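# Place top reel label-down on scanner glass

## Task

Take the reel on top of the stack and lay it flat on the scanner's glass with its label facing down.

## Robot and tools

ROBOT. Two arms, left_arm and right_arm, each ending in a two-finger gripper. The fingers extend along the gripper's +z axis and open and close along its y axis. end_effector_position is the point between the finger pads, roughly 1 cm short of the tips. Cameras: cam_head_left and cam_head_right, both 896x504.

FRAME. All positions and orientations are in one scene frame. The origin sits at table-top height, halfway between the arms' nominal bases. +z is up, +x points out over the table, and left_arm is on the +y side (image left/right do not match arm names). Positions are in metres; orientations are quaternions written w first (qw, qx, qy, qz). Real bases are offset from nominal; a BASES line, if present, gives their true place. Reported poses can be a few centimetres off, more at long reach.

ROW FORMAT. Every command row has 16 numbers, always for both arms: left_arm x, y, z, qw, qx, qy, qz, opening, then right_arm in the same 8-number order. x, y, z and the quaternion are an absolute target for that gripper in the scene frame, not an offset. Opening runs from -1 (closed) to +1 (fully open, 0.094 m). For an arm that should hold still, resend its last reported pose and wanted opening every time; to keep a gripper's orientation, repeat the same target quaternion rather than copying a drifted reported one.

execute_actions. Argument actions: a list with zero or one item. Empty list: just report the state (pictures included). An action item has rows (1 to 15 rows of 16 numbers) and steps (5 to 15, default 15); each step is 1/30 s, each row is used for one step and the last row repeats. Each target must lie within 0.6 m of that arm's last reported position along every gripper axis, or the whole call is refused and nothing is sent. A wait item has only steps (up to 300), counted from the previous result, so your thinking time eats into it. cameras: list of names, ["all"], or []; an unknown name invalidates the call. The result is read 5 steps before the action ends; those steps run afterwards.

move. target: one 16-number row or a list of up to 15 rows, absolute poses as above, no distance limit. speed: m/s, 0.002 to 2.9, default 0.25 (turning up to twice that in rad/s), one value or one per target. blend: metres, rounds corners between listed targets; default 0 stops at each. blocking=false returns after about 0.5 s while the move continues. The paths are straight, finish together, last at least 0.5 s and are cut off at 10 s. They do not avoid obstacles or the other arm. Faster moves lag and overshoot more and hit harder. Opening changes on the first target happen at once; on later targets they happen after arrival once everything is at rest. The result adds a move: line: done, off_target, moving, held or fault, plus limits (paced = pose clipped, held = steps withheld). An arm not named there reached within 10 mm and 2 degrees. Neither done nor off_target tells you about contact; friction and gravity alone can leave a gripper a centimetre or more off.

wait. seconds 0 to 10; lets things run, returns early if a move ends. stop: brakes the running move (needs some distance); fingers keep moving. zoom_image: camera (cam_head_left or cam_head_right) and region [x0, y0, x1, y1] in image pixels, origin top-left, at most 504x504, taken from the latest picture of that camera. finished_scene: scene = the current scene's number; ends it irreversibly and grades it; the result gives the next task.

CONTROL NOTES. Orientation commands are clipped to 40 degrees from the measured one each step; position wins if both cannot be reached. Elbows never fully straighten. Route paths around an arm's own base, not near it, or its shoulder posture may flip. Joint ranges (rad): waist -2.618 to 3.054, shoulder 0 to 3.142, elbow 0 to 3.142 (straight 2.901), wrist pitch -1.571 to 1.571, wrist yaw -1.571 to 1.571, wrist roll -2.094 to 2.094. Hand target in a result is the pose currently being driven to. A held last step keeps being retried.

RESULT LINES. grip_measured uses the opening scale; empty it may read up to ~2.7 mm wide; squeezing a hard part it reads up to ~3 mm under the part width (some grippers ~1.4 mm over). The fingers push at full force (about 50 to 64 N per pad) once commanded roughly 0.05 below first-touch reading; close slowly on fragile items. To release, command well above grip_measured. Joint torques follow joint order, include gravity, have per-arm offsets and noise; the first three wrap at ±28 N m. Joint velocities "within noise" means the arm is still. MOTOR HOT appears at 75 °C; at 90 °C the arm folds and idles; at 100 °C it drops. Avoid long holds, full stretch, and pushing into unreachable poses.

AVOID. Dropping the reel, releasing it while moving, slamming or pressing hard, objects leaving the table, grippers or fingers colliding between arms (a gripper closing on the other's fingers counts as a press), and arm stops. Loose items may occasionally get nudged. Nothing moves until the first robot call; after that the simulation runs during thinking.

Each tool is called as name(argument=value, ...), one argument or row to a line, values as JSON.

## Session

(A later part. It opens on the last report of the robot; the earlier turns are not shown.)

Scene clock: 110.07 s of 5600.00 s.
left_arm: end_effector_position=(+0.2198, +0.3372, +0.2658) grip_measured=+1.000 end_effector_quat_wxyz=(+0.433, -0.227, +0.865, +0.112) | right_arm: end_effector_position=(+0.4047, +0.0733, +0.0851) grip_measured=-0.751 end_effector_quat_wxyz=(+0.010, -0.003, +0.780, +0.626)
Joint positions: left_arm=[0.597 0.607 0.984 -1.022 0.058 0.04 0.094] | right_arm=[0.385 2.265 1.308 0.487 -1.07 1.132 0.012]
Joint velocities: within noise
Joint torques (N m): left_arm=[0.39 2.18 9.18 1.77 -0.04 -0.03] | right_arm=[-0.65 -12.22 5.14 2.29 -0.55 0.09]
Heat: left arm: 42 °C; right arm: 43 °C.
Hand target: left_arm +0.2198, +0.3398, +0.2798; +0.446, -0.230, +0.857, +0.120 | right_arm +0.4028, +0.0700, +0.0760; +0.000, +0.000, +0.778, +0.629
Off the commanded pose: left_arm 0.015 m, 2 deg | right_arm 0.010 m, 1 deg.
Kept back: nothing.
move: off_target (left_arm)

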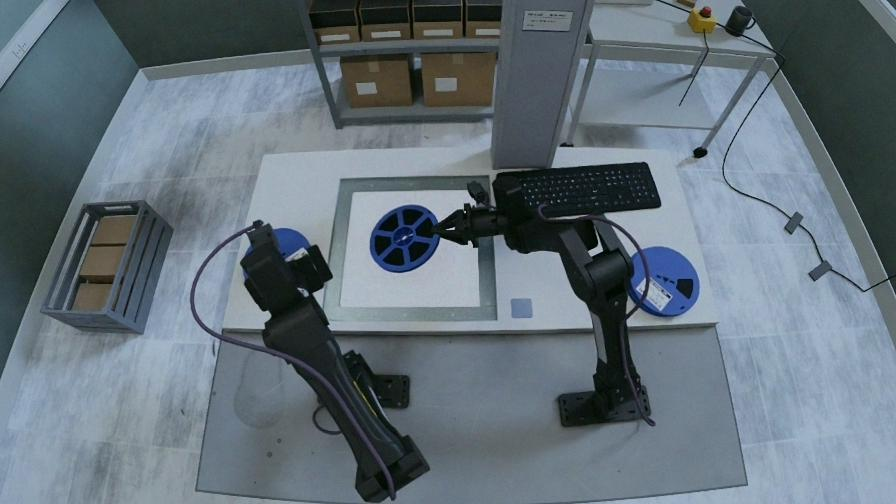

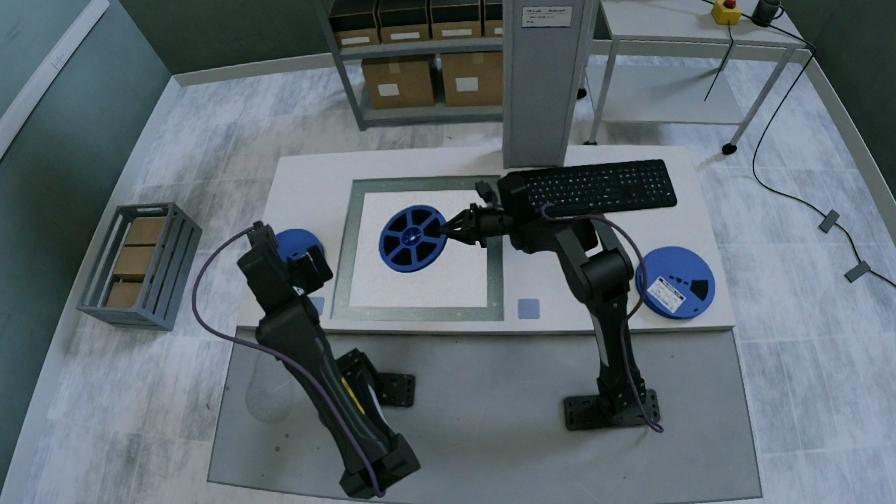

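move(
  target=[0.22,0.34,0.28,0.446,-0.2296,0.8568,0.1195,1,0.403,0.068,0.068,0,0,0.7604,0.6494,-0.9],
  speed=0.03,
)

zoom_image(
  camera="cam_head_left",
  region=[300, 150, 552, 330],
)

Scene clock: 111.70 s of 5600.00 s.
left_arm: end_effector_position=(+0.2198, +0.3372, +0.2658) grip_measured=+1.000 end_effector_quat_wxyz=(+0.433, -0.227, +0.865, +0.112) | right_arm: end_effector_position=(+0.4028, +0.0736, +0.0780) grip_measured=-0.750 end_effector_quat_wxyz=(+0.010, -0.009, +0.763, +0.646)
Joint positions: left_arm=[0.597 0.607 0.984 -1.022 0.058 0.04 0.094] | right_arm=[0.382 2.314 1.278 0.666 -1.1 1.21 0.012]
Joint velocities: within noise
Joint torques (N m): left_arm=[0.39 2.18 9.18 1.76 -0.04 -0.03] | right_arm=[-1.03 -12.12 5.04 2.26 -0.44 0.16]
Heat: left arm: 42 °C; right arm: 43 °C.
Hand target: left_arm +0.2198, +0.3398, +0.2798; +0.446, -0.230, +0.857, +0.120 | right_arm +0.4028, +0.0680, +0.0682; +0.000, +0.000, +0.761, +0.649
Off the commanded pose: left_arm 0.015 m, 2 deg | right_arm 0.011 m, 2 deg.
Kept back: nothing.
move: off_target (left_arm, right_arm)

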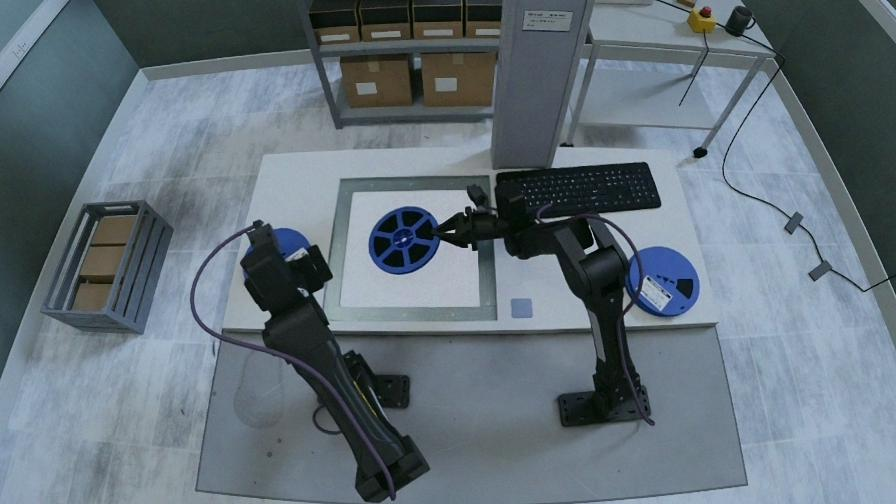

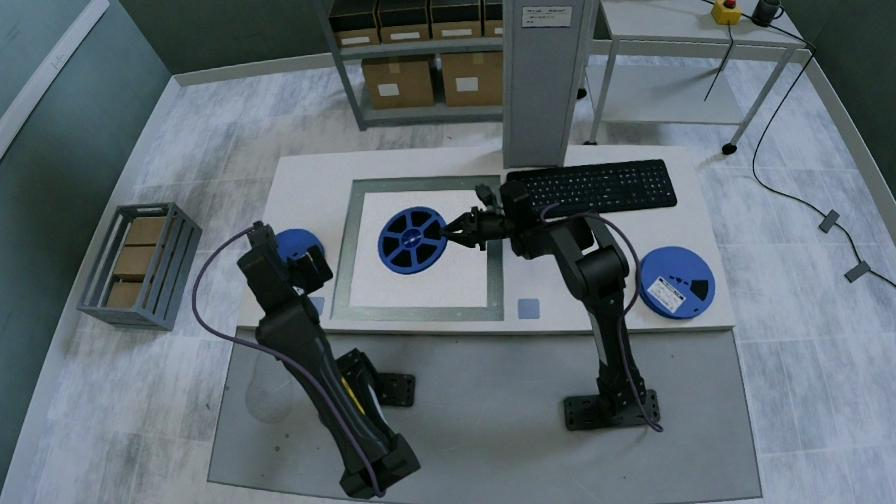

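Scaled by 2.000 from the camera's 896x504 image, which has a finer 1280x720 frame.

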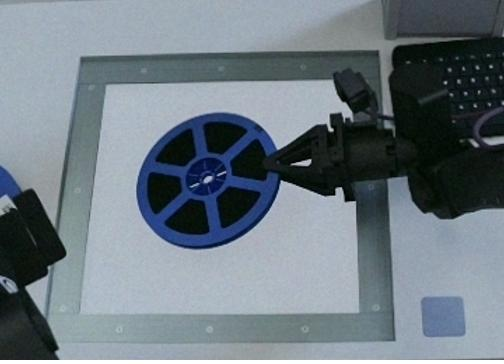

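move(
  target=[0.22,0.34,0.28,0.446,-0.2296,0.8568,0.1195,1,0.403,0.066,0.059,0,0,0.7547,0.6561,-0.9],
  speed=0.03,
)

zoom_image(
  camera="cam_head_left",
  region=[300, 150, 552, 330],
)

Scene clock: 112.63 s of 5600.00 s.
left_arm: end_effector_position=(+0.2198, +0.3372, +0.2658) grip_measured=+1.000 end_effector_quat_wxyz=(+0.433, -0.227, +0.865, +0.112) | right_arm: end_effector_position=(+0.4032, +0.0733, +0.0746) grip_measured=-0.750 end_effector_quat_wxyz=(+0.017, -0.018, +0.753, +0.657)
Joint positions: left_arm=[0.597 0.607 0.984 -1.022 0.058 0.04 0.094] | right_arm=[0.379 2.346 1.27 0.764 -1.114 1.239 0.012]
Joint velocities: within noise
Joint torques (N m): left_arm=[0.39 2.18 9.18 1.76 -0.04 -0.03] | right_arm=[-1.2 -11.79 4.53 2.1 -0.36 0.14]
Heat: left arm: 42 °C; right arm: 43 °C.
Hand target: left_arm +0.2198, +0.3398, +0.2798; +0.446, -0.230, +0.857, +0.120 | right_arm +0.4027, +0.0660, +0.0594; +0.000, +0.000, +0.755, +0.656
Off the commanded pose: left_arm 0.015 m, 2 deg | right_arm 0.017 m, 3 deg.
Kept back: nothing.
move: off_target (left_arm, right_arm)

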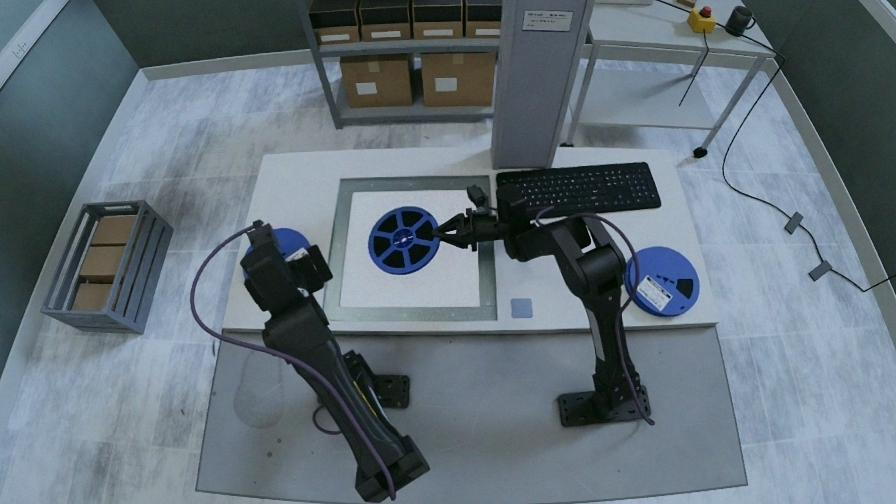

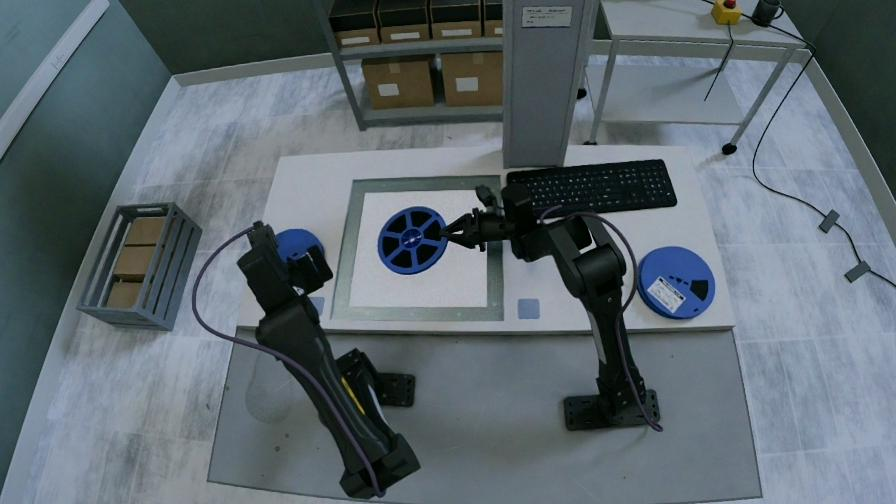

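Scaled by 2.000 from the camera's 896x504 image, which has a finer 1280x720 frame.

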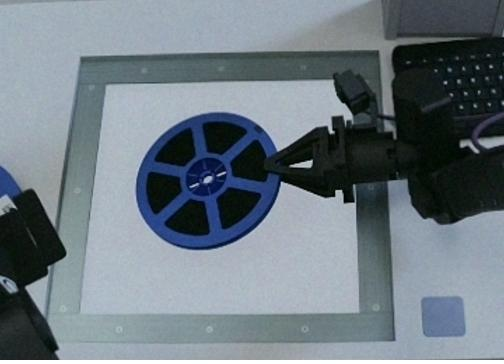

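move(
  target=[0.22,0.34,0.28,0.446,-0.2296,0.8568,0.1195,1,0.403,0.07,0.066,0,0,0.7547,0.6561,-0.7],
  speed=0.03,
  cameras=["cam_head_left"],
)

move(
  target=[0.22,0.34,0.28,0.446,-0.2296,0.8568,0.1195,1,0.403,0.07,0.066,0,0,0.7547,0.6561,-0.5],
  speed=0.03,
  cameras=["cam_head_left"],
)

zoom_image(
  camera="cam_head_left",
  region=[300, 150, 552, 330],
)

Scene clock: 113.67 s of 5600.00 s.
left_arm: end_effector_position=(+0.2198, +0.3372, +0.2658) grip_measured=+1.000 end_effector_quat_wxyz=(+0.433, -0.227, +0.865, +0.112) | right_arm: end_effector_position=(+0.4037, +0.0727, +0.0758) grip_measured=-0.701 end_effector_quat_wxyz=(+0.016, -0.016, +0.752, +0.659)
Joint positions: left_arm=[0.597 0.607 0.984 -1.022 0.058 0.04 0.094] | right_arm=[0.377 2.346 1.27 0.773 -1.117 1.251 0.014]
Joint velocities: left_arm=[0.051 -0.017 -0.002 -0.007 0.007 -0.066 0] | right_arm=[within noise]
Joint torques (N m): left_arm=[0.39 2.18 9.2 1.77 -0.04 -0.03] | right_arm=[-0.42 -13.03 5.15 1.96 -0.25 0.21]
Heat: left arm: 43 °C; right arm: 44 °C.
Hand target: left_arm +0.2198, +0.3398, +0.2798; +0.446, -0.230, +0.857, +0.120 | right_arm +0.4029, +0.0700, +0.0662; +0.000, +0.000, +0.755, +0.656
Off the commanded pose: left_arm 0.015 m, 2 deg | right_arm 0.010 m, 3 deg.
Kept back: nothing.
move: off_target (left_arm, right_arm)
Images, in order (width x height): cam_head_left 896x504.

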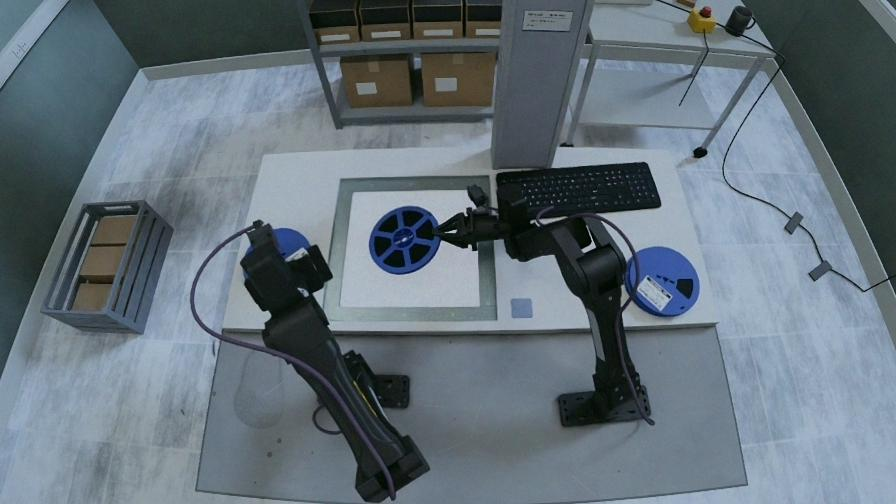

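Scene clock: 114.37 s of 5600.00 s.
left_arm: end_effector_position=(+0.2198, +0.3372, +0.2658) grip_measured=+1.000 end_effector_quat_wxyz=(+0.433, -0.227, +0.865, +0.112) | right_arm: end_effector_position=(+0.4037, +0.0727, +0.0759) grip_measured=-0.502 end_effector_quat_wxyz=(+0.016, -0.016, +0.752, +0.659)
Joint positions: left_arm=[0.597 0.607 0.984 -1.022 0.058 0.04 0.094] | right_arm=[0.377 2.346 1.27 0.774 -1.117 1.253 0.023]
Joint velocities: within noise
Joint torques (N m): left_arm=[0.38 2.19 9.2 1.76 -0.04 -0.02] | right_arm=[-0.36 -13.04 5.12 1.97 -0.24 0.2]
Heat: left arm: 43 °C; right arm: 44 °C.
Hand target: left_arm +0.2198, +0.3398, +0.2798; +0.446, -0.230, +0.857, +0.120 | right_arm +0.4029, +0.0700, +0.0662; +0.000, +0.000, +0.755, +0.656
Off the commanded pose: left_arm 0.015 m, 2 deg | right_arm 0.010 m, 3 deg.
Kept back: nothing.
move: off_target (left_arm, right_arm)
Images, in order (width x height): cam_head_left 896x504.

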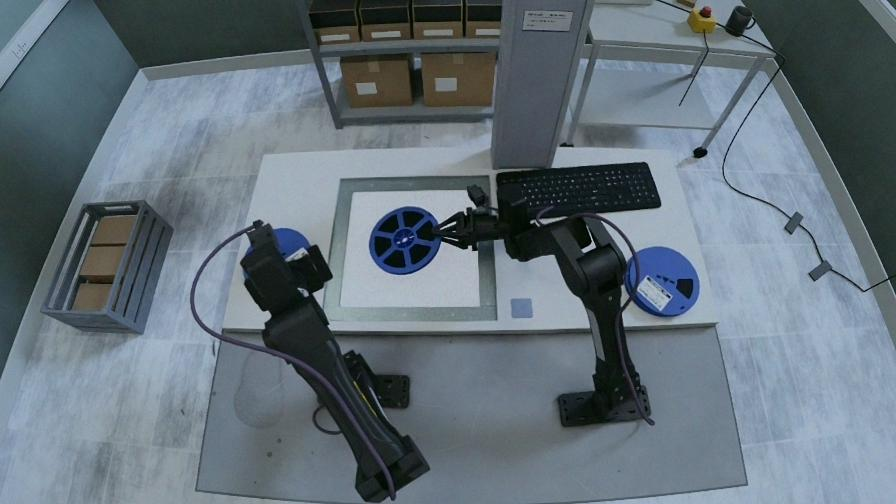

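Scaled by 2.000 from the camera's 896x504 image, which has a finer 1280x720 frame.

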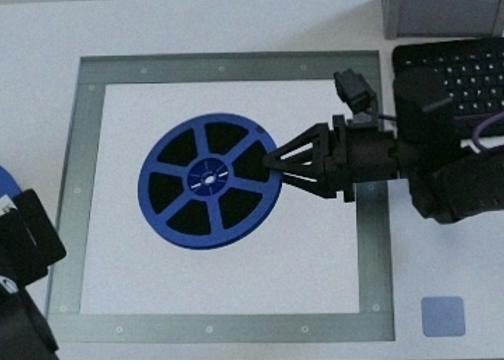

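move(
  target=[0.22,0.34,0.28,0.446,-0.2296,0.8568,0.1195,1,0.403,0.07,0.066,0,0,0.7547,0.6561,-0.3],
  speed=0.03,
  cameras=[],
)

move(
  target=[0.22,0.34,0.28,0.446,-0.2296,0.8568,0.1195,1,0.403,0.07,0.066,0,0,0.7547,0.6561,-0.1],
  speed=0.03,
  cameras=["cam_head_left"],
)

zoom_image(
  camera="cam_head_left",
  region=[300, 150, 552, 330],
)

Scene clock: 115.40 s of 5600.00 s.
left_arm: end_effector_position=(+0.2198, +0.3372, +0.2658) grip_measured=+1.000 end_effector_quat_wxyz=(+0.433, -0.227, +0.865, +0.112) | right_arm: end_effector_position=(+0.4037, +0.0727, +0.0759) grip_measured=-0.302 end_effector_quat_wxyz=(+0.015, -0.016, +0.752, +0.659)
Joint positions: left_arm=[0.597 0.607 0.984 -1.022 0.058 0.04 0.094] | right_arm=[0.377 2.346 1.27 0.774 -1.117 1.253 0.033]
Joint velocities: within noise
Joint torques (N m): left_arm=[0.39 2.18 9.2 1.77 -0.04 -0.03] | right_arm=[-0.34 -13.05 5.12 1.95 -0.23 0.19]
Heat: left arm: 43 °C; right arm: 44 °C.
Hand target: left_arm +0.2198, +0.3398, +0.2798; +0.446, -0.230, +0.857, +0.120 | right_arm +0.4029, +0.0700, +0.0661; +0.000, +0.000, +0.755, +0.656
Off the commanded pose: left_arm 0.015 m, 2 deg | right_arm 0.010 m, 3 deg.
Kept back: nothing.
move: off_target (left_arm, right_arm)
No camera images: "cameras" was empty.

Scene clock: 116.10 s of 5600.00 s.
left_arm: end_effector_position=(+0.2198, +0.3372, +0.2658) grip_measured=+1.000 end_effector_quat_wxyz=(+0.433, -0.227, +0.865, +0.112) | right_arm: end_effector_position=(+0.4037, +0.0727, +0.0760) grip_measured=-0.102 end_effector_quat_wxyz=(+0.015, -0.016, +0.752, +0.659)
Joint positions: left_arm=[0.597 0.607 0.984 -1.022 0.058 0.04 0.094] | right_arm=[0.377 2.346 1.27 0.774 -1.117 1.253 0.042]
Joint velocities: within noise
Joint torques (N m): left_arm=[0.39 2.19 9.18 1.77 -0.04 -0.03] | right_arm=[-0.36 -13.05 5.15 1.96 -0.24 0.17]
Heat: left arm: 43 °C; right arm: 44 °C.
Hand target: left_arm +0.2198, +0.3398, +0.2798; +0.446, -0.230, +0.857, +0.120 | right_arm +0.4029, +0.0700, +0.0661; +0.000, +0.000, +0.755, +0.656
Off the commanded pose: left_arm 0.015 m, 2 deg | right_arm 0.010 m, 3 deg.
Kept back: nothing.
move: off_target (left_arm, right_arm)
Images, in order (width x height): cam_head_left 896x504.

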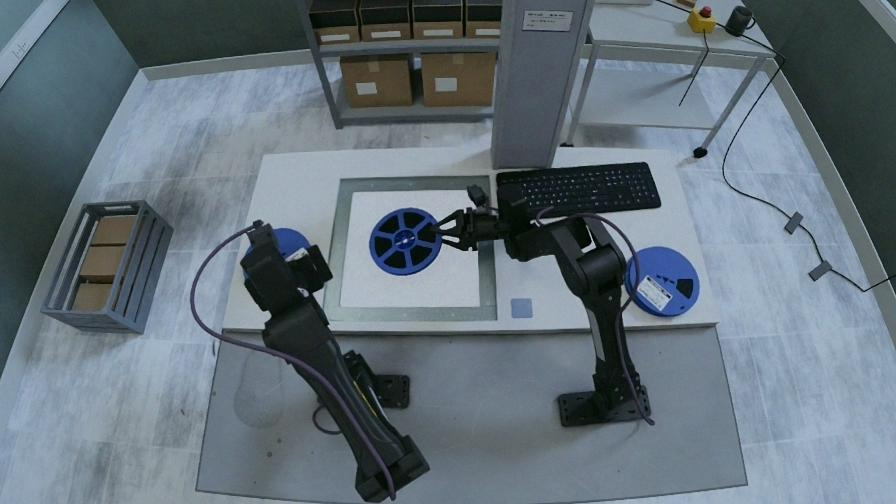

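Scaled by 2.000 from the camera's 896x504 image, which has a finer 1280x720 frame.

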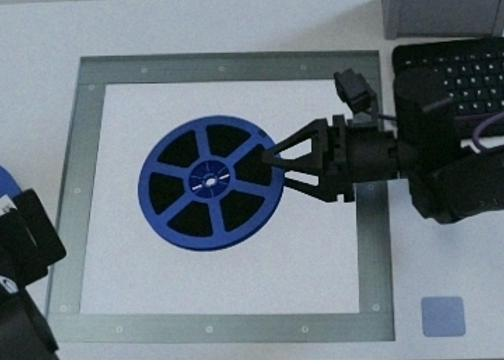

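move(
  target=[0.22,0.34,0.28,0.446,-0.2296,0.8568,0.1195,1,0.403,0.07,0.066,0,0,0.7547,0.6561,0.02],
  speed=0.03,
  cameras=[],
)

move(
  target=[0.22,0.34,0.28,0.446,-0.2296,0.8568,0.1195,1,0.403,0.07,0.066,0,0,0.7547,0.6561,0.12],
  speed=0.03,
  cameras=["cam_head_left"],
)

zoom_image(
  camera="cam_head_left",
  region=[300, 150, 552, 330],
)

Scene clock: 117.07 s of 5600.00 s.
left_arm: end_effector_position=(+0.2198, +0.3372, +0.2658) grip_measured=+1.000 end_effector_quat_wxyz=(+0.433, -0.227, +0.865, +0.112) | right_arm: end_effector_position=(+0.4037, +0.0727, +0.0760) grip_measured=+0.018 end_effector_quat_wxyz=(+0.015, -0.016, +0.752, +0.659)
Joint positions: left_arm=[0.597 0.607 0.984 -1.022 0.058 0.04 0.094] | right_arm=[0.377 2.346 1.27 0.774 -1.117 1.254 0.048]
Joint velocities: within noise
Joint torques (N m): left_arm=[0.39 2.18 9.18 1.77 -0.04 -0.03] | right_arm=[-0.38 -13.01 5.14 1.97 -0.26 0.19]
Heat: left arm: 43 °C; right arm: 45 °C.
Hand target: left_arm +0.2198, +0.3398, +0.2798; +0.446, -0.230, +0.857, +0.120 | right_arm +0.4029, +0.0700, +0.0662; +0.000, +0.000, +0.755, +0.656
Off the commanded pose: left_arm 0.015 m, 2 deg | right_arm 0.010 m, 3 deg.
Kept back: nothing.
move: off_target (left_arm, right_arm)
No camera images: "cameras" was empty.

Scene clock: 117.77 s of 5600.00 s.
left_arm: end_effector_position=(+0.2198, +0.3372, +0.2658) grip_measured=+1.000 end_effector_quat_wxyz=(+0.433, -0.227, +0.865, +0.112) | right_arm: end_effector_position=(+0.4037, +0.0727, +0.0760) grip_measured=+0.118 end_effector_quat_wxyz=(+0.015, -0.016, +0.752, +0.659)
Joint positions: left_arm=[0.597 0.607 0.984 -1.022 0.058 0.04 0.094] | right_arm=[0.377 2.346 1.27 0.774 -1.117 1.254 0.053]
Joint velocities: within noise
Joint torques (N m): left_arm=[0.39 2.18 9.18 1.77 -0.04 -0.03] | right_arm=[-0.32 -13 5.12 1.96 -0.24 0.18]
Heat: left arm: 43 °C; right arm: 45 °C.
Hand target: left_arm +0.2198, +0.3398, +0.2798; +0.446, -0.230, +0.857, +0.120 | right_arm +0.4029, +0.0700, +0.0662; +0.000, +0.000, +0.755, +0.656
Off the commanded pose: left_arm 0.015 m, 2 deg | right_arm 0.010 m, 3 deg.
Kept back: nothing.
move: off_target (left_arm, right_arm)
Images, in order (width x height): cam_head_left 896x504.

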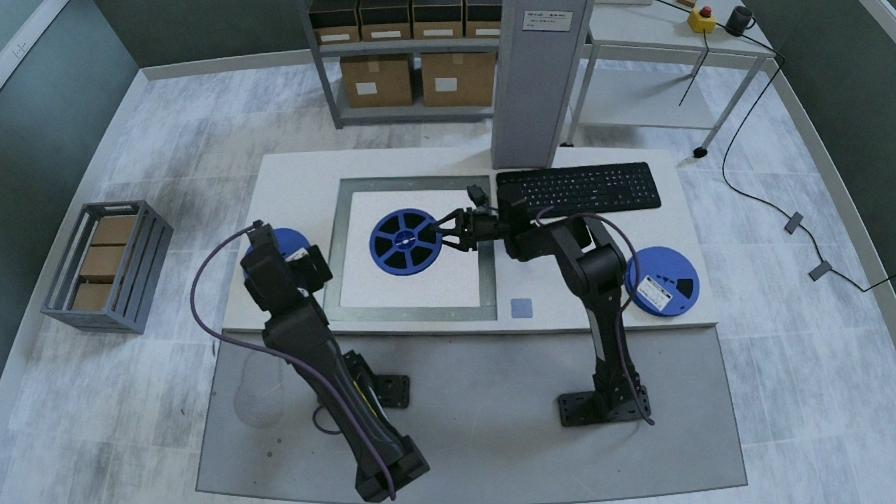

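Scaled by 2.000 from the camera's 896x504 image, which has a finer 1280x720 frame.

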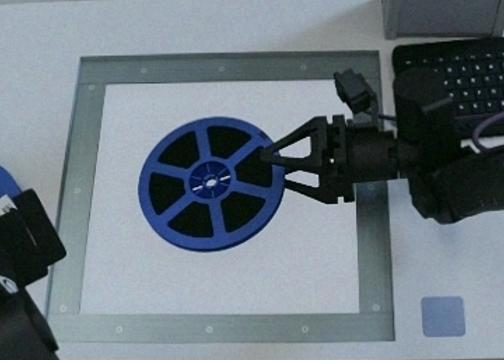

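move(
  target=[0.22,0.34,0.28,0.446,-0.2296,0.8568,0.1195,1,0.403,0.07,0.066,0,0,0.7547,0.6561,0.2],
  speed=0.03,
  cameras=[],
)

move(
  target=[0.22,0.34,0.28,0.446,-0.2296,0.8568,0.1195,1,0.403,0.07,0.066,0,0,0.7547,0.6561,0.28],
  speed=0.03,
  cameras=["cam_head_left"],
)

zoom_image(
  camera="cam_head_left",
  region=[350, 180, 476, 270],
)

Scene clock: 118.77 s of 5600.00 s.
left_arm: end_effector_position=(+0.2198, +0.3372, +0.2658) grip_measured=+1.000 end_effector_quat_wxyz=(+0.433, -0.227, +0.865, +0.112) | right_arm: end_effector_position=(+0.4038, +0.0728, +0.0766) grip_measured=+0.198 end_effector_quat_wxyz=(+0.015, -0.015, +0.751, +0.660)
Joint positions: left_arm=[0.597 0.607 0.984 -1.022 0.058 0.04 0.094] | right_arm=[0.377 2.346 1.27 0.779 -1.118 1.26 0.056]
Joint velocities: within noise
Joint torques (N m): left_arm=[0.39 2.18 9.2 1.77 -0.04 -0.03] | right_arm=[-0.4 -13.04 5.05 1.91 -0.25 0.13]
Heat: left arm: 43 °C; right arm: 45 °C.
Hand target: left_arm +0.2198, +0.3398, +0.2798; +0.446, -0.230, +0.857, +0.120 | right_arm +0.4029, +0.0700, +0.0661; +0.000, +0.000, +0.755, +0.656
Off the commanded pose: left_arm 0.015 m, 2 deg | right_arm 0.011 m, 2 deg.
Kept back: nothing.
move: off_target (left_arm, right_arm)
No camera images: "cameras" was empty.

Scene clock: 119.47 s of 5600.00 s.
left_arm: end_effector_position=(+0.2198, +0.3372, +0.2658) grip_measured=+1.000 end_effector_quat_wxyz=(+0.433, -0.227, +0.865, +0.112) | right_arm: end_effector_position=(+0.4036, +0.0730, +0.0787) grip_measured=+0.277 end_effector_quat_wxyz=(+0.015, -0.017, +0.749, +0.662)
Joint positions: left_arm=[0.597 0.607 0.984 -1.022 0.058 0.04 0.094] | right_arm=[0.377 2.346 1.27 0.791 -1.121 1.268 0.06]
Joint velocities: within noise
Joint torques (N m): left_arm=[0.38 2.18 9.2 1.77 -0.05 -0.03] | right_arm=[-0.36 -13 5.08 1.79 -0.18 0.04]
Heat: left arm: 43 °C; right arm: 45 °C.
Hand target: left_arm +0.2198, +0.3398, +0.2798; +0.446, -0.230, +0.857, +0.120 | right_arm +0.4028, +0.0699, +0.0662; +0.000, +0.000, +0.755, +0.656
Off the commanded pose: left_arm 0.015 m, 2 deg | right_arm 0.013 m, 3 deg.
Kept back: nothing.
move: off_target (left_arm, right_arm)
Images, in order (width x height): cam_head_left 896x504.

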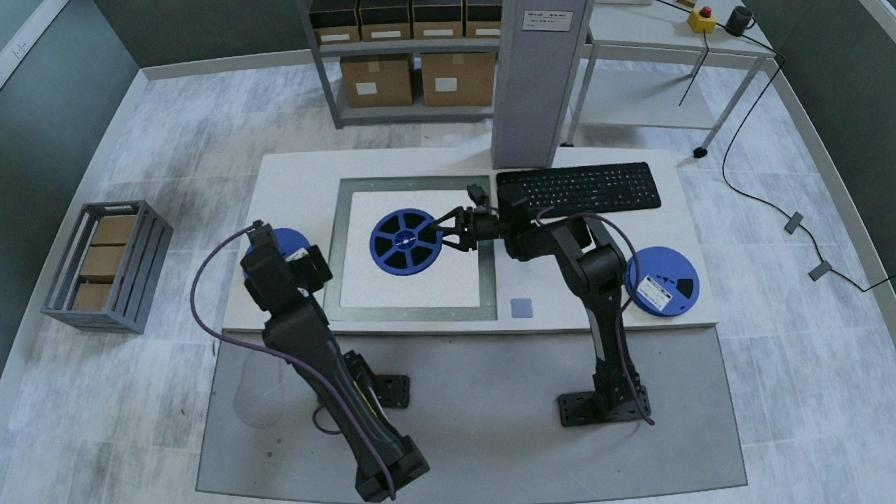

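Scaled by 4.000 from the camera's 896x504 image, which has a finer 1280x720 frame.

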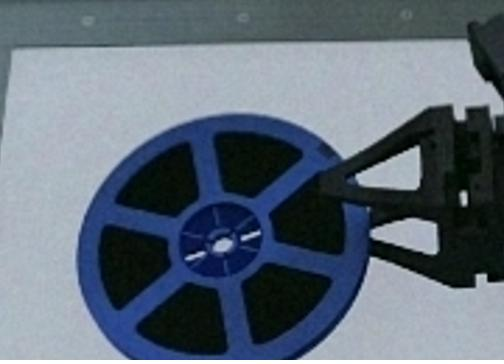

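move(
  target=[0.22,0.34,0.28,0.446,-0.2296,0.8568,0.1195,1,0.403,0.07,0.067,0,0,0.7547,0.6561,0.17],
  speed=0.03,
  cameras=[],
)

move(
  target=[0.22,0.34,0.28,0.446,-0.2296,0.8568,0.1195,1,0.403,0.03,0.068,0,0,0.7547,0.6561,0.17],
  speed=0.03,
  cameras=["cam_head_left"],
)

zoom_image(
  camera="cam_head_left",
  region=[300, 150, 552, 330],
)

Scene clock: 120.77 s of 5600.00 s.
left_arm: end_effector_position=(+0.2198, +0.3372, +0.2658) grip_measured=+1.000 end_effector_quat_wxyz=(+0.433, -0.227, +0.865, +0.112) | right_arm: end_effector_position=(+0.4036, +0.0730, +0.0786) grip_measured=+0.172 end_effector_quat_wxyz=(+0.015, -0.017, +0.749, +0.662)
Joint positions: left_arm=[0.597 0.607 0.984 -1.022 0.058 0.04 0.094] | right_arm=[0.377 2.346 1.27 0.791 -1.121 1.268 0.055]
Joint velocities: within noise
Joint torques (N m): left_arm=[0.39 2.19 9.2 1.77 -0.04 -0.03] | right_arm=[-0.39 -13.23 5.05 1.77 -0.18 0.06]
Heat: left arm: 43 °C; right arm: 45 °C.
Hand target: left_arm +0.2198, +0.3398, +0.2798; +0.446, -0.230, +0.857, +0.120 | right_arm +0.4028, +0.0700, +0.0672; +0.000, +0.000, +0.755, +0.656
Off the commanded pose: left_arm 0.015 m, 2 deg | right_arm 0.012 m, 3 deg.
Kept back: nothing.
move: off_target (left_arm, right_arm)
No camera images: "cameras" was empty.

Scene clock: 122.40 s of 5600.00 s.
left_arm: end_effector_position=(+0.2198, +0.3372, +0.2658) grip_measured=+1.000 end_effector_quat_wxyz=(+0.433, -0.227, +0.865, +0.112) | right_arm: end_effector_position=(+0.4010, +0.0420, +0.0772) grip_measured=+0.172 end_effector_quat_wxyz=(+0.015, -0.034, +0.743, +0.669)
Joint positions: left_arm=[0.597 0.607 0.984 -1.022 0.058 0.04 0.094] | right_arm=[0.309 2.328 1.216 0.806 -1.213 1.215 0.055]
Joint velocities: within noise
Joint torques (N m): left_arm=[0.39 2.17 9.18 1.77 -0.04 -0.03] | right_arm=[-1.8 -15.3 3.23 1.3 -0.07 -0.03]
Heat: left arm: 43 °C; right arm: 46 °C.
Hand target: left_arm +0.2198, +0.3398, +0.2798; +0.446, -0.230, +0.857, +0.120 | right_arm +0.4026, +0.0302, +0.0679; +0.000, +0.001, +0.753, +0.658
Off the commanded pose: left_arm 0.015 m, 2 deg | right_arm 0.015 m, 5 deg.
Kept back: nothing.
move: off_target (left_arm, right_arm)
Images, in order (width x height): cam_head_left 896x504.

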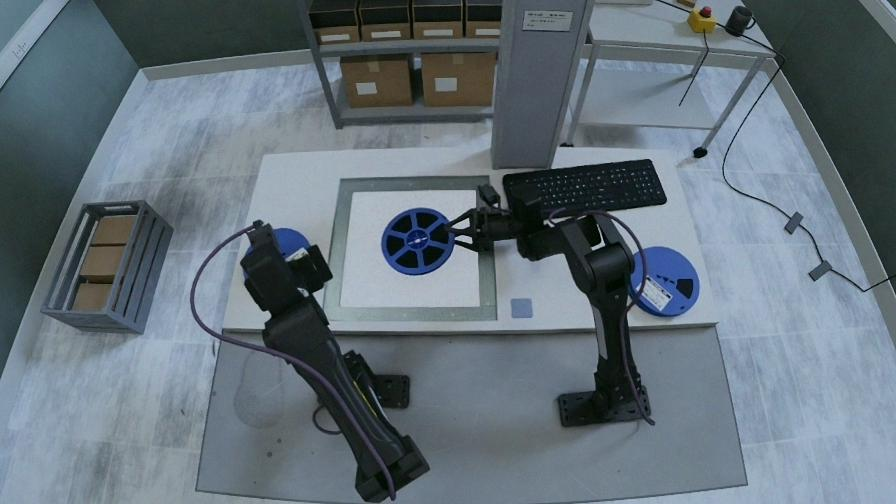

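Scaled by 2.000 from the camera's 896x504 image, which has a finer 1280x720 frame.

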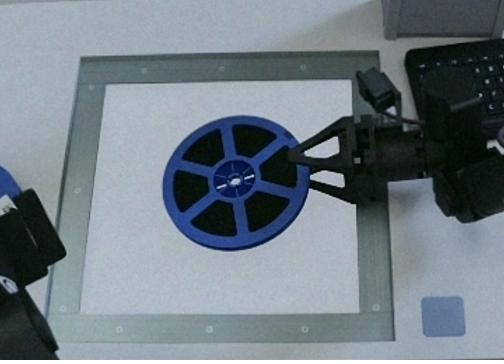

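move(
  target=[0.22,0.34,0.28,0.446,-0.2296,0.8568,0.1195,1,0.403,0.038,0.070,0,0,0.8434,0.5373,0.17],
  speed=0.12,
  cameras=["cam_head_left"],
)

zoom_image(
  camera="cam_head_left",
  region=[300, 150, 552, 330],
)

Scene clock: 125.40 s of 5600.00 s.
left_arm: end_effector_position=(+0.2198, +0.3372, +0.2658) grip_measured=+1.000 end_effector_quat_wxyz=(+0.433, -0.227, +0.865, +0.112) | right_arm: end_effector_position=(+0.4013, +0.0410, +0.0635) grip_measured=+0.172 end_effector_quat_wxyz=(-0.004, -0.005, +0.834, +0.551)
Joint positions: left_arm=[0.597 0.607 0.984 -1.022 0.058 0.04 0.094] | right_arm=[0.337 2.219 1.378 -0.013 -1.023 0.797 0.055]
Joint velocities: within noise
Joint torques (N m): left_arm=[0.39 2.18 9.18 1.77 -0.04 -0.03] | right_arm=[-0.05 -16.64 7.08 1.1 -0.13 -0.08]
Heat: left arm: 43 °C; right arm: 47 °C.
Hand target: left_arm +0.2198, +0.3398, +0.2798; +0.446, -0.230, +0.857, +0.120 | right_arm +0.4027, +0.0379, +0.0699; +0.001, +0.001, +0.843, +0.539
Off the commanded pose: left_arm 0.015 m, 2 deg | right_arm 0.007 m, 2 deg.
Kept back: nothing.
move: off_target (left_arm)
Images, in order (width x height): cam_head_left 896x504.

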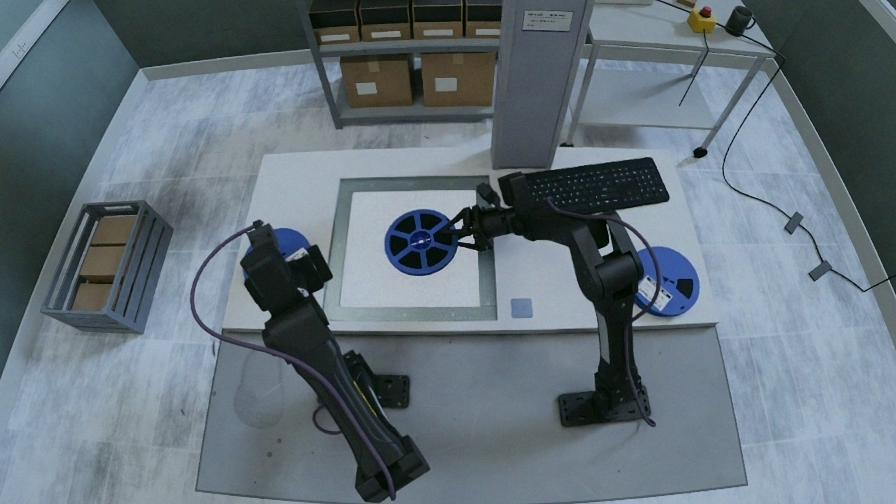

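Scaled by 2.000 from the camera's 896x504 image, which has a finer 1280x720 frame.

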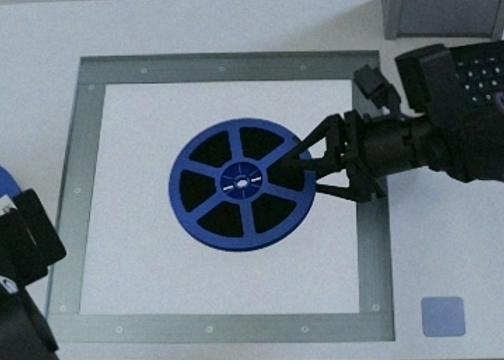

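move(
  target=[0.22,0.34,0.28,0.446,-0.2296,0.8568,0.1195,1,0.403,0.034,0.072,0,0,0.9135,0.4067,0.17],
  speed=0.12,
  cameras=["cam_head_left"],
)

zoom_image(
  camera="cam_head_left",
  region=[300, 150, 552, 330],
)

Scene clock: 127.50 s of 5600.00 s.
left_arm: end_effector_position=(+0.2198, +0.3372, +0.2658) grip_measured=+1.000 end_effector_quat_wxyz=(+0.433, -0.227, +0.865, +0.112) | right_arm: end_effector_position=(+0.4026, +0.0343, +0.0614) grip_measured=+0.172 end_effector_quat_wxyz=(-0.006, +0.007, +0.911, +0.413)
Joint positions: left_arm=[0.597 0.607 0.984 -1.022 0.058 0.04 0.094] | right_arm=[0.385 2.207 1.607 -0.523 -0.751 0.635 0.055]
Joint velocities: within noise
Joint torques (N m): left_arm=[0.38 2.18 9.2 1.77 -0.04 -0.03] | right_arm=[0.27 -16.09 8.54 1.02 -0.23 -0.11]
Heat: left arm: 43 °C; right arm: 47 °C.
Hand target: left_arm +0.2198, +0.3398, +0.2798; +0.446, -0.230, +0.857, +0.120 | right_arm +0.4029, +0.0340, +0.0720; +0.001, +0.000, +0.913, +0.407
Off the commanded pose: left_arm 0.015 m, 2 deg | right_arm 0.011 m, 1 deg.
Kept back: nothing.
move: off_target (left_arm, right_arm)
Images, in order (width x height): cam_head_left 896x504.

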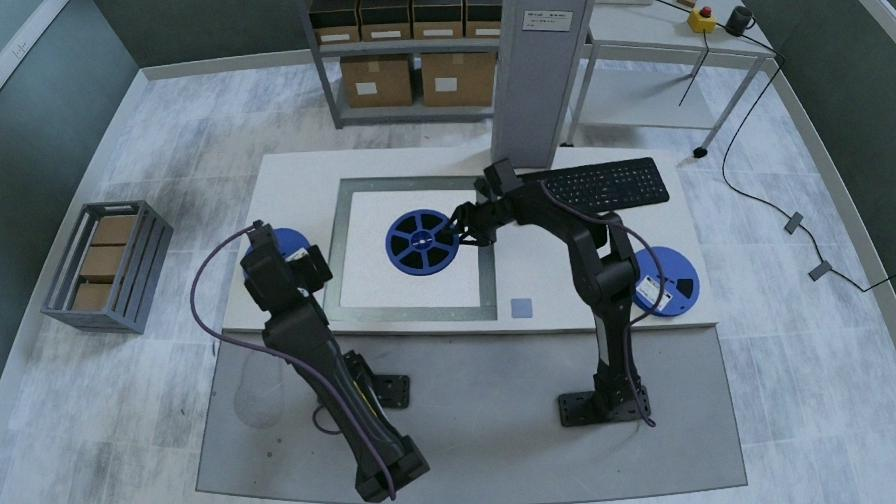

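Scaled by 2.000 from the camera's 896x504 image, which has a finer 1280x720 frame.

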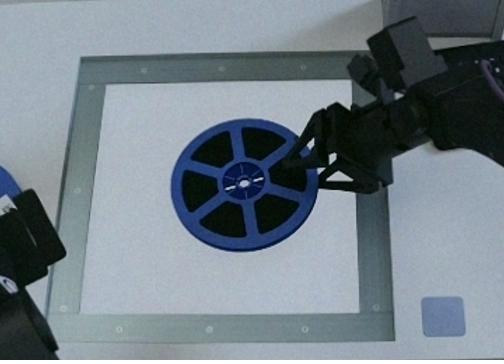

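move(
  target=[0.22,0.34,0.28,0.446,-0.2296,0.8568,0.1195,1,0.403,0.004,0.072,0,0,0.9135,0.4067,0.17],
  speed=0.04,
  cameras=["cam_head_left"],
)

zoom_image(
  camera="cam_head_left",
  region=[300, 150, 552, 330],
)

Scene clock: 128.87 s of 5600.00 s.
left_arm: end_effector_position=(+0.2198, +0.3372, +0.2658) grip_measured=+1.000 end_effector_quat_wxyz=(+0.433, -0.227, +0.865, +0.112) | right_arm: end_effector_position=(+0.4087, +0.0102, +0.0608) grip_measured=+0.172 end_effector_quat_wxyz=(-0.001, +0.002, +0.912, +0.410)
Joint positions: left_arm=[0.597 0.607 0.984 -1.022 0.058 0.04 0.094] | right_arm=[0.332 2.197 1.597 -0.567 -0.766 0.558 0.055]
Joint velocities: within noise
Joint torques (N m): left_arm=[0.39 2.18 9.18 1.77 -0.04 -0.03] | right_arm=[-0.4 -18.06 5.35 0.97 -0.39 -0.13]
Heat: left arm: 43 °C; right arm: 47 °C.
Hand target: left_arm +0.2198, +0.3398, +0.2798; +0.446, -0.230, +0.857, +0.120 | right_arm +0.4032, +0.0043, +0.0716; +0.000, +0.000, +0.913, +0.407
Off the commanded pose: left_arm 0.015 m, 2 deg | right_arm 0.014 m, 1 deg.
Kept back: nothing.
move: off_target (left_arm, right_arm)
Images, in order (width x height): cam_head_left 896x504.

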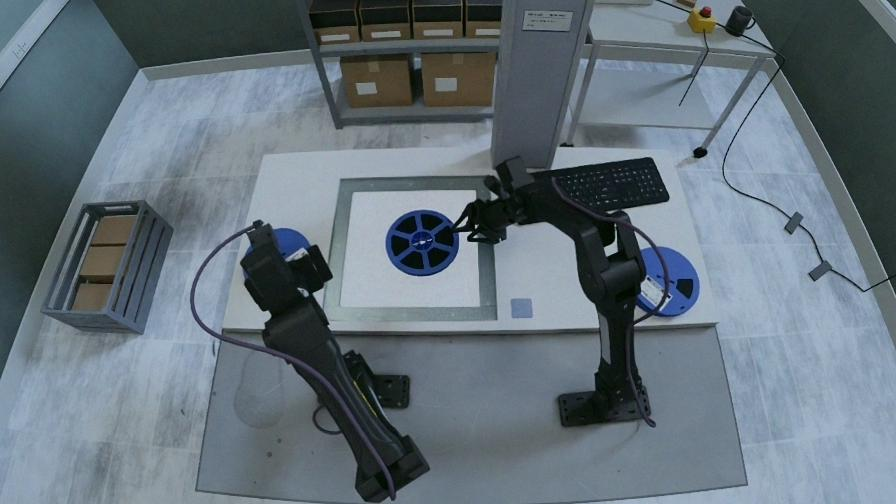

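Scaled by 2.000 from the camera's 896x504 image, which has a finer 1280x720 frame.

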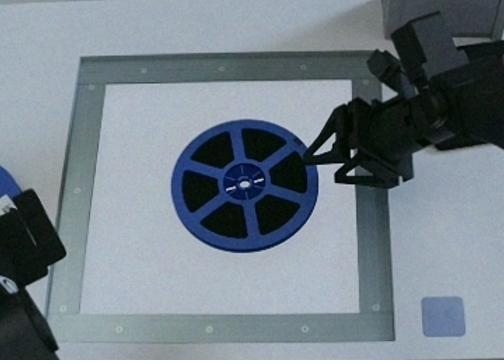

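move(
  target=[
    [0.22,0.34,0.28,0.446,-0.2296,0.8568,0.1195,1,0.403,-0.02,0.10,0,0,0.9135,0.4067,0.17],
    [0.22,0.34,0.28,0.446,-0.2296,0.8568,0.1195,1,0.38,-0.06,0.22,0,0,0.9135,0.4067,0.17],
  ],
  speed=[0.06,0.2],
)

zoom_image(
  camera="cam_head_left",
  region=[300, 150, 552, 330],
)

zoom_image(
  camera="cam_head_right",
  region=[300, 150, 552, 330],
)

zoom_image(
  camera="cam_head_left",
  region=[520, 140, 720, 330],
)

Scene clock: 142.80 s of 5600.00 s.
left_arm: end_effector_position=(+0.2198, +0.3372, +0.2658) grip_measured=+1.000 end_effector_quat_wxyz=(+0.433, -0.227, +0.865, +0.112) | right_arm: end_effector_position=(+0.3826, -0.0612, +0.1997) grip_measured=+0.172 end_effector_quat_wxyz=(-0.014, +0.014, +0.919, +0.394)
Joint positions: left_arm=[0.597 0.607 0.984 -1.022 0.058 0.04 0.094] | right_arm=[0.197 1.992 1.877 -1.218 -0.782 0.382 0.055]
Joint velocities: within noise
Joint torques (N m): left_arm=[0.39 2.18 9.2 1.77 -0.04 -0.03] | right_arm=[-0.17 -14.71 8.88 0.84 -0.75 -0.19]
Heat: left arm: 43 °C; right arm: 48 °C.
Hand target: left_arm +0.2198, +0.3398, +0.2798; +0.446, -0.230, +0.857, +0.120 | right_arm +0.3797, -0.0600, +0.2197; +0.000, +0.000, +0.914, +0.407
Off the commanded pose: left_arm 0.015 m, 2 deg | right_arm 0.021 m, 3 deg.
Kept back: nothing.
move: off_target (left_arm, right_arm)

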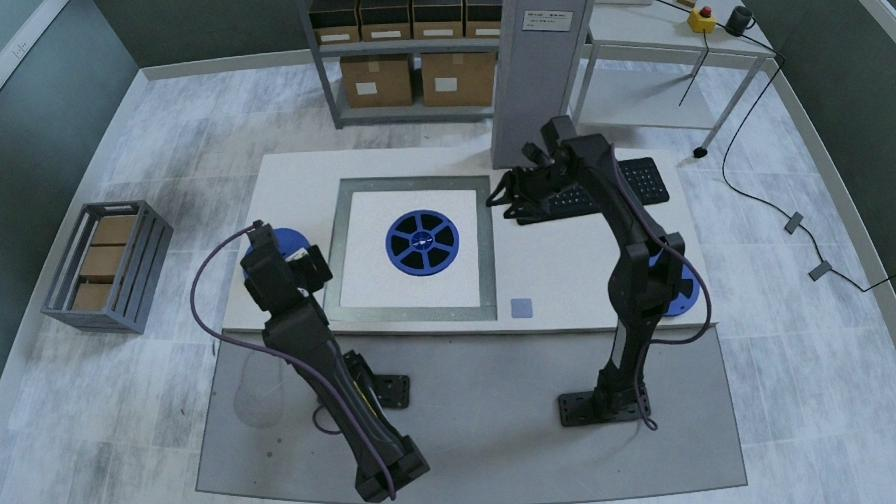

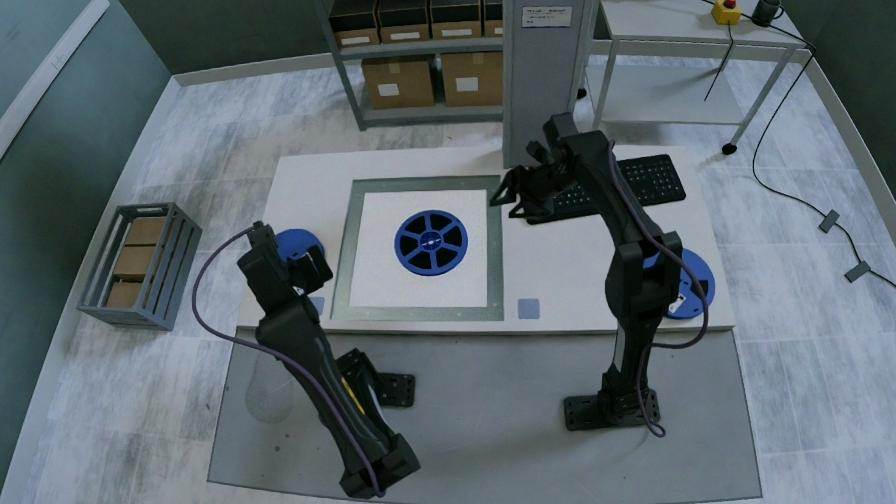

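Scaled by 2.000 from the camera's 896x504 image, which has a finer 1280x720 frame.

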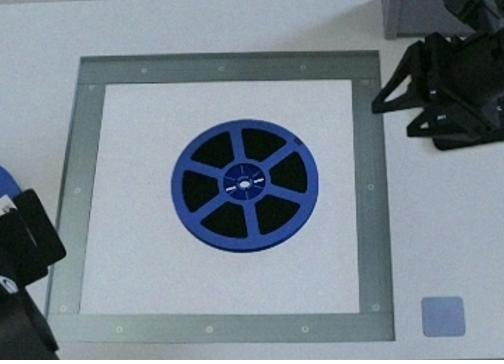

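Scaled by 2.000 from the camera's 896x504 image, which has a finer 1280x720 frame.

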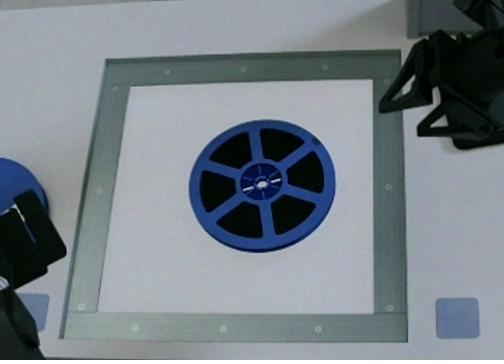

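Scaled by 2.520 from the camera's 896x504 image, which has a finer 1280x720 frame.

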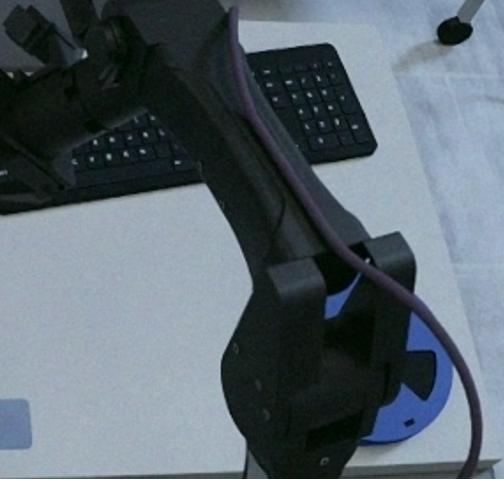

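finished_scene(
  scene=1,
)

The scene is finished: the task was done.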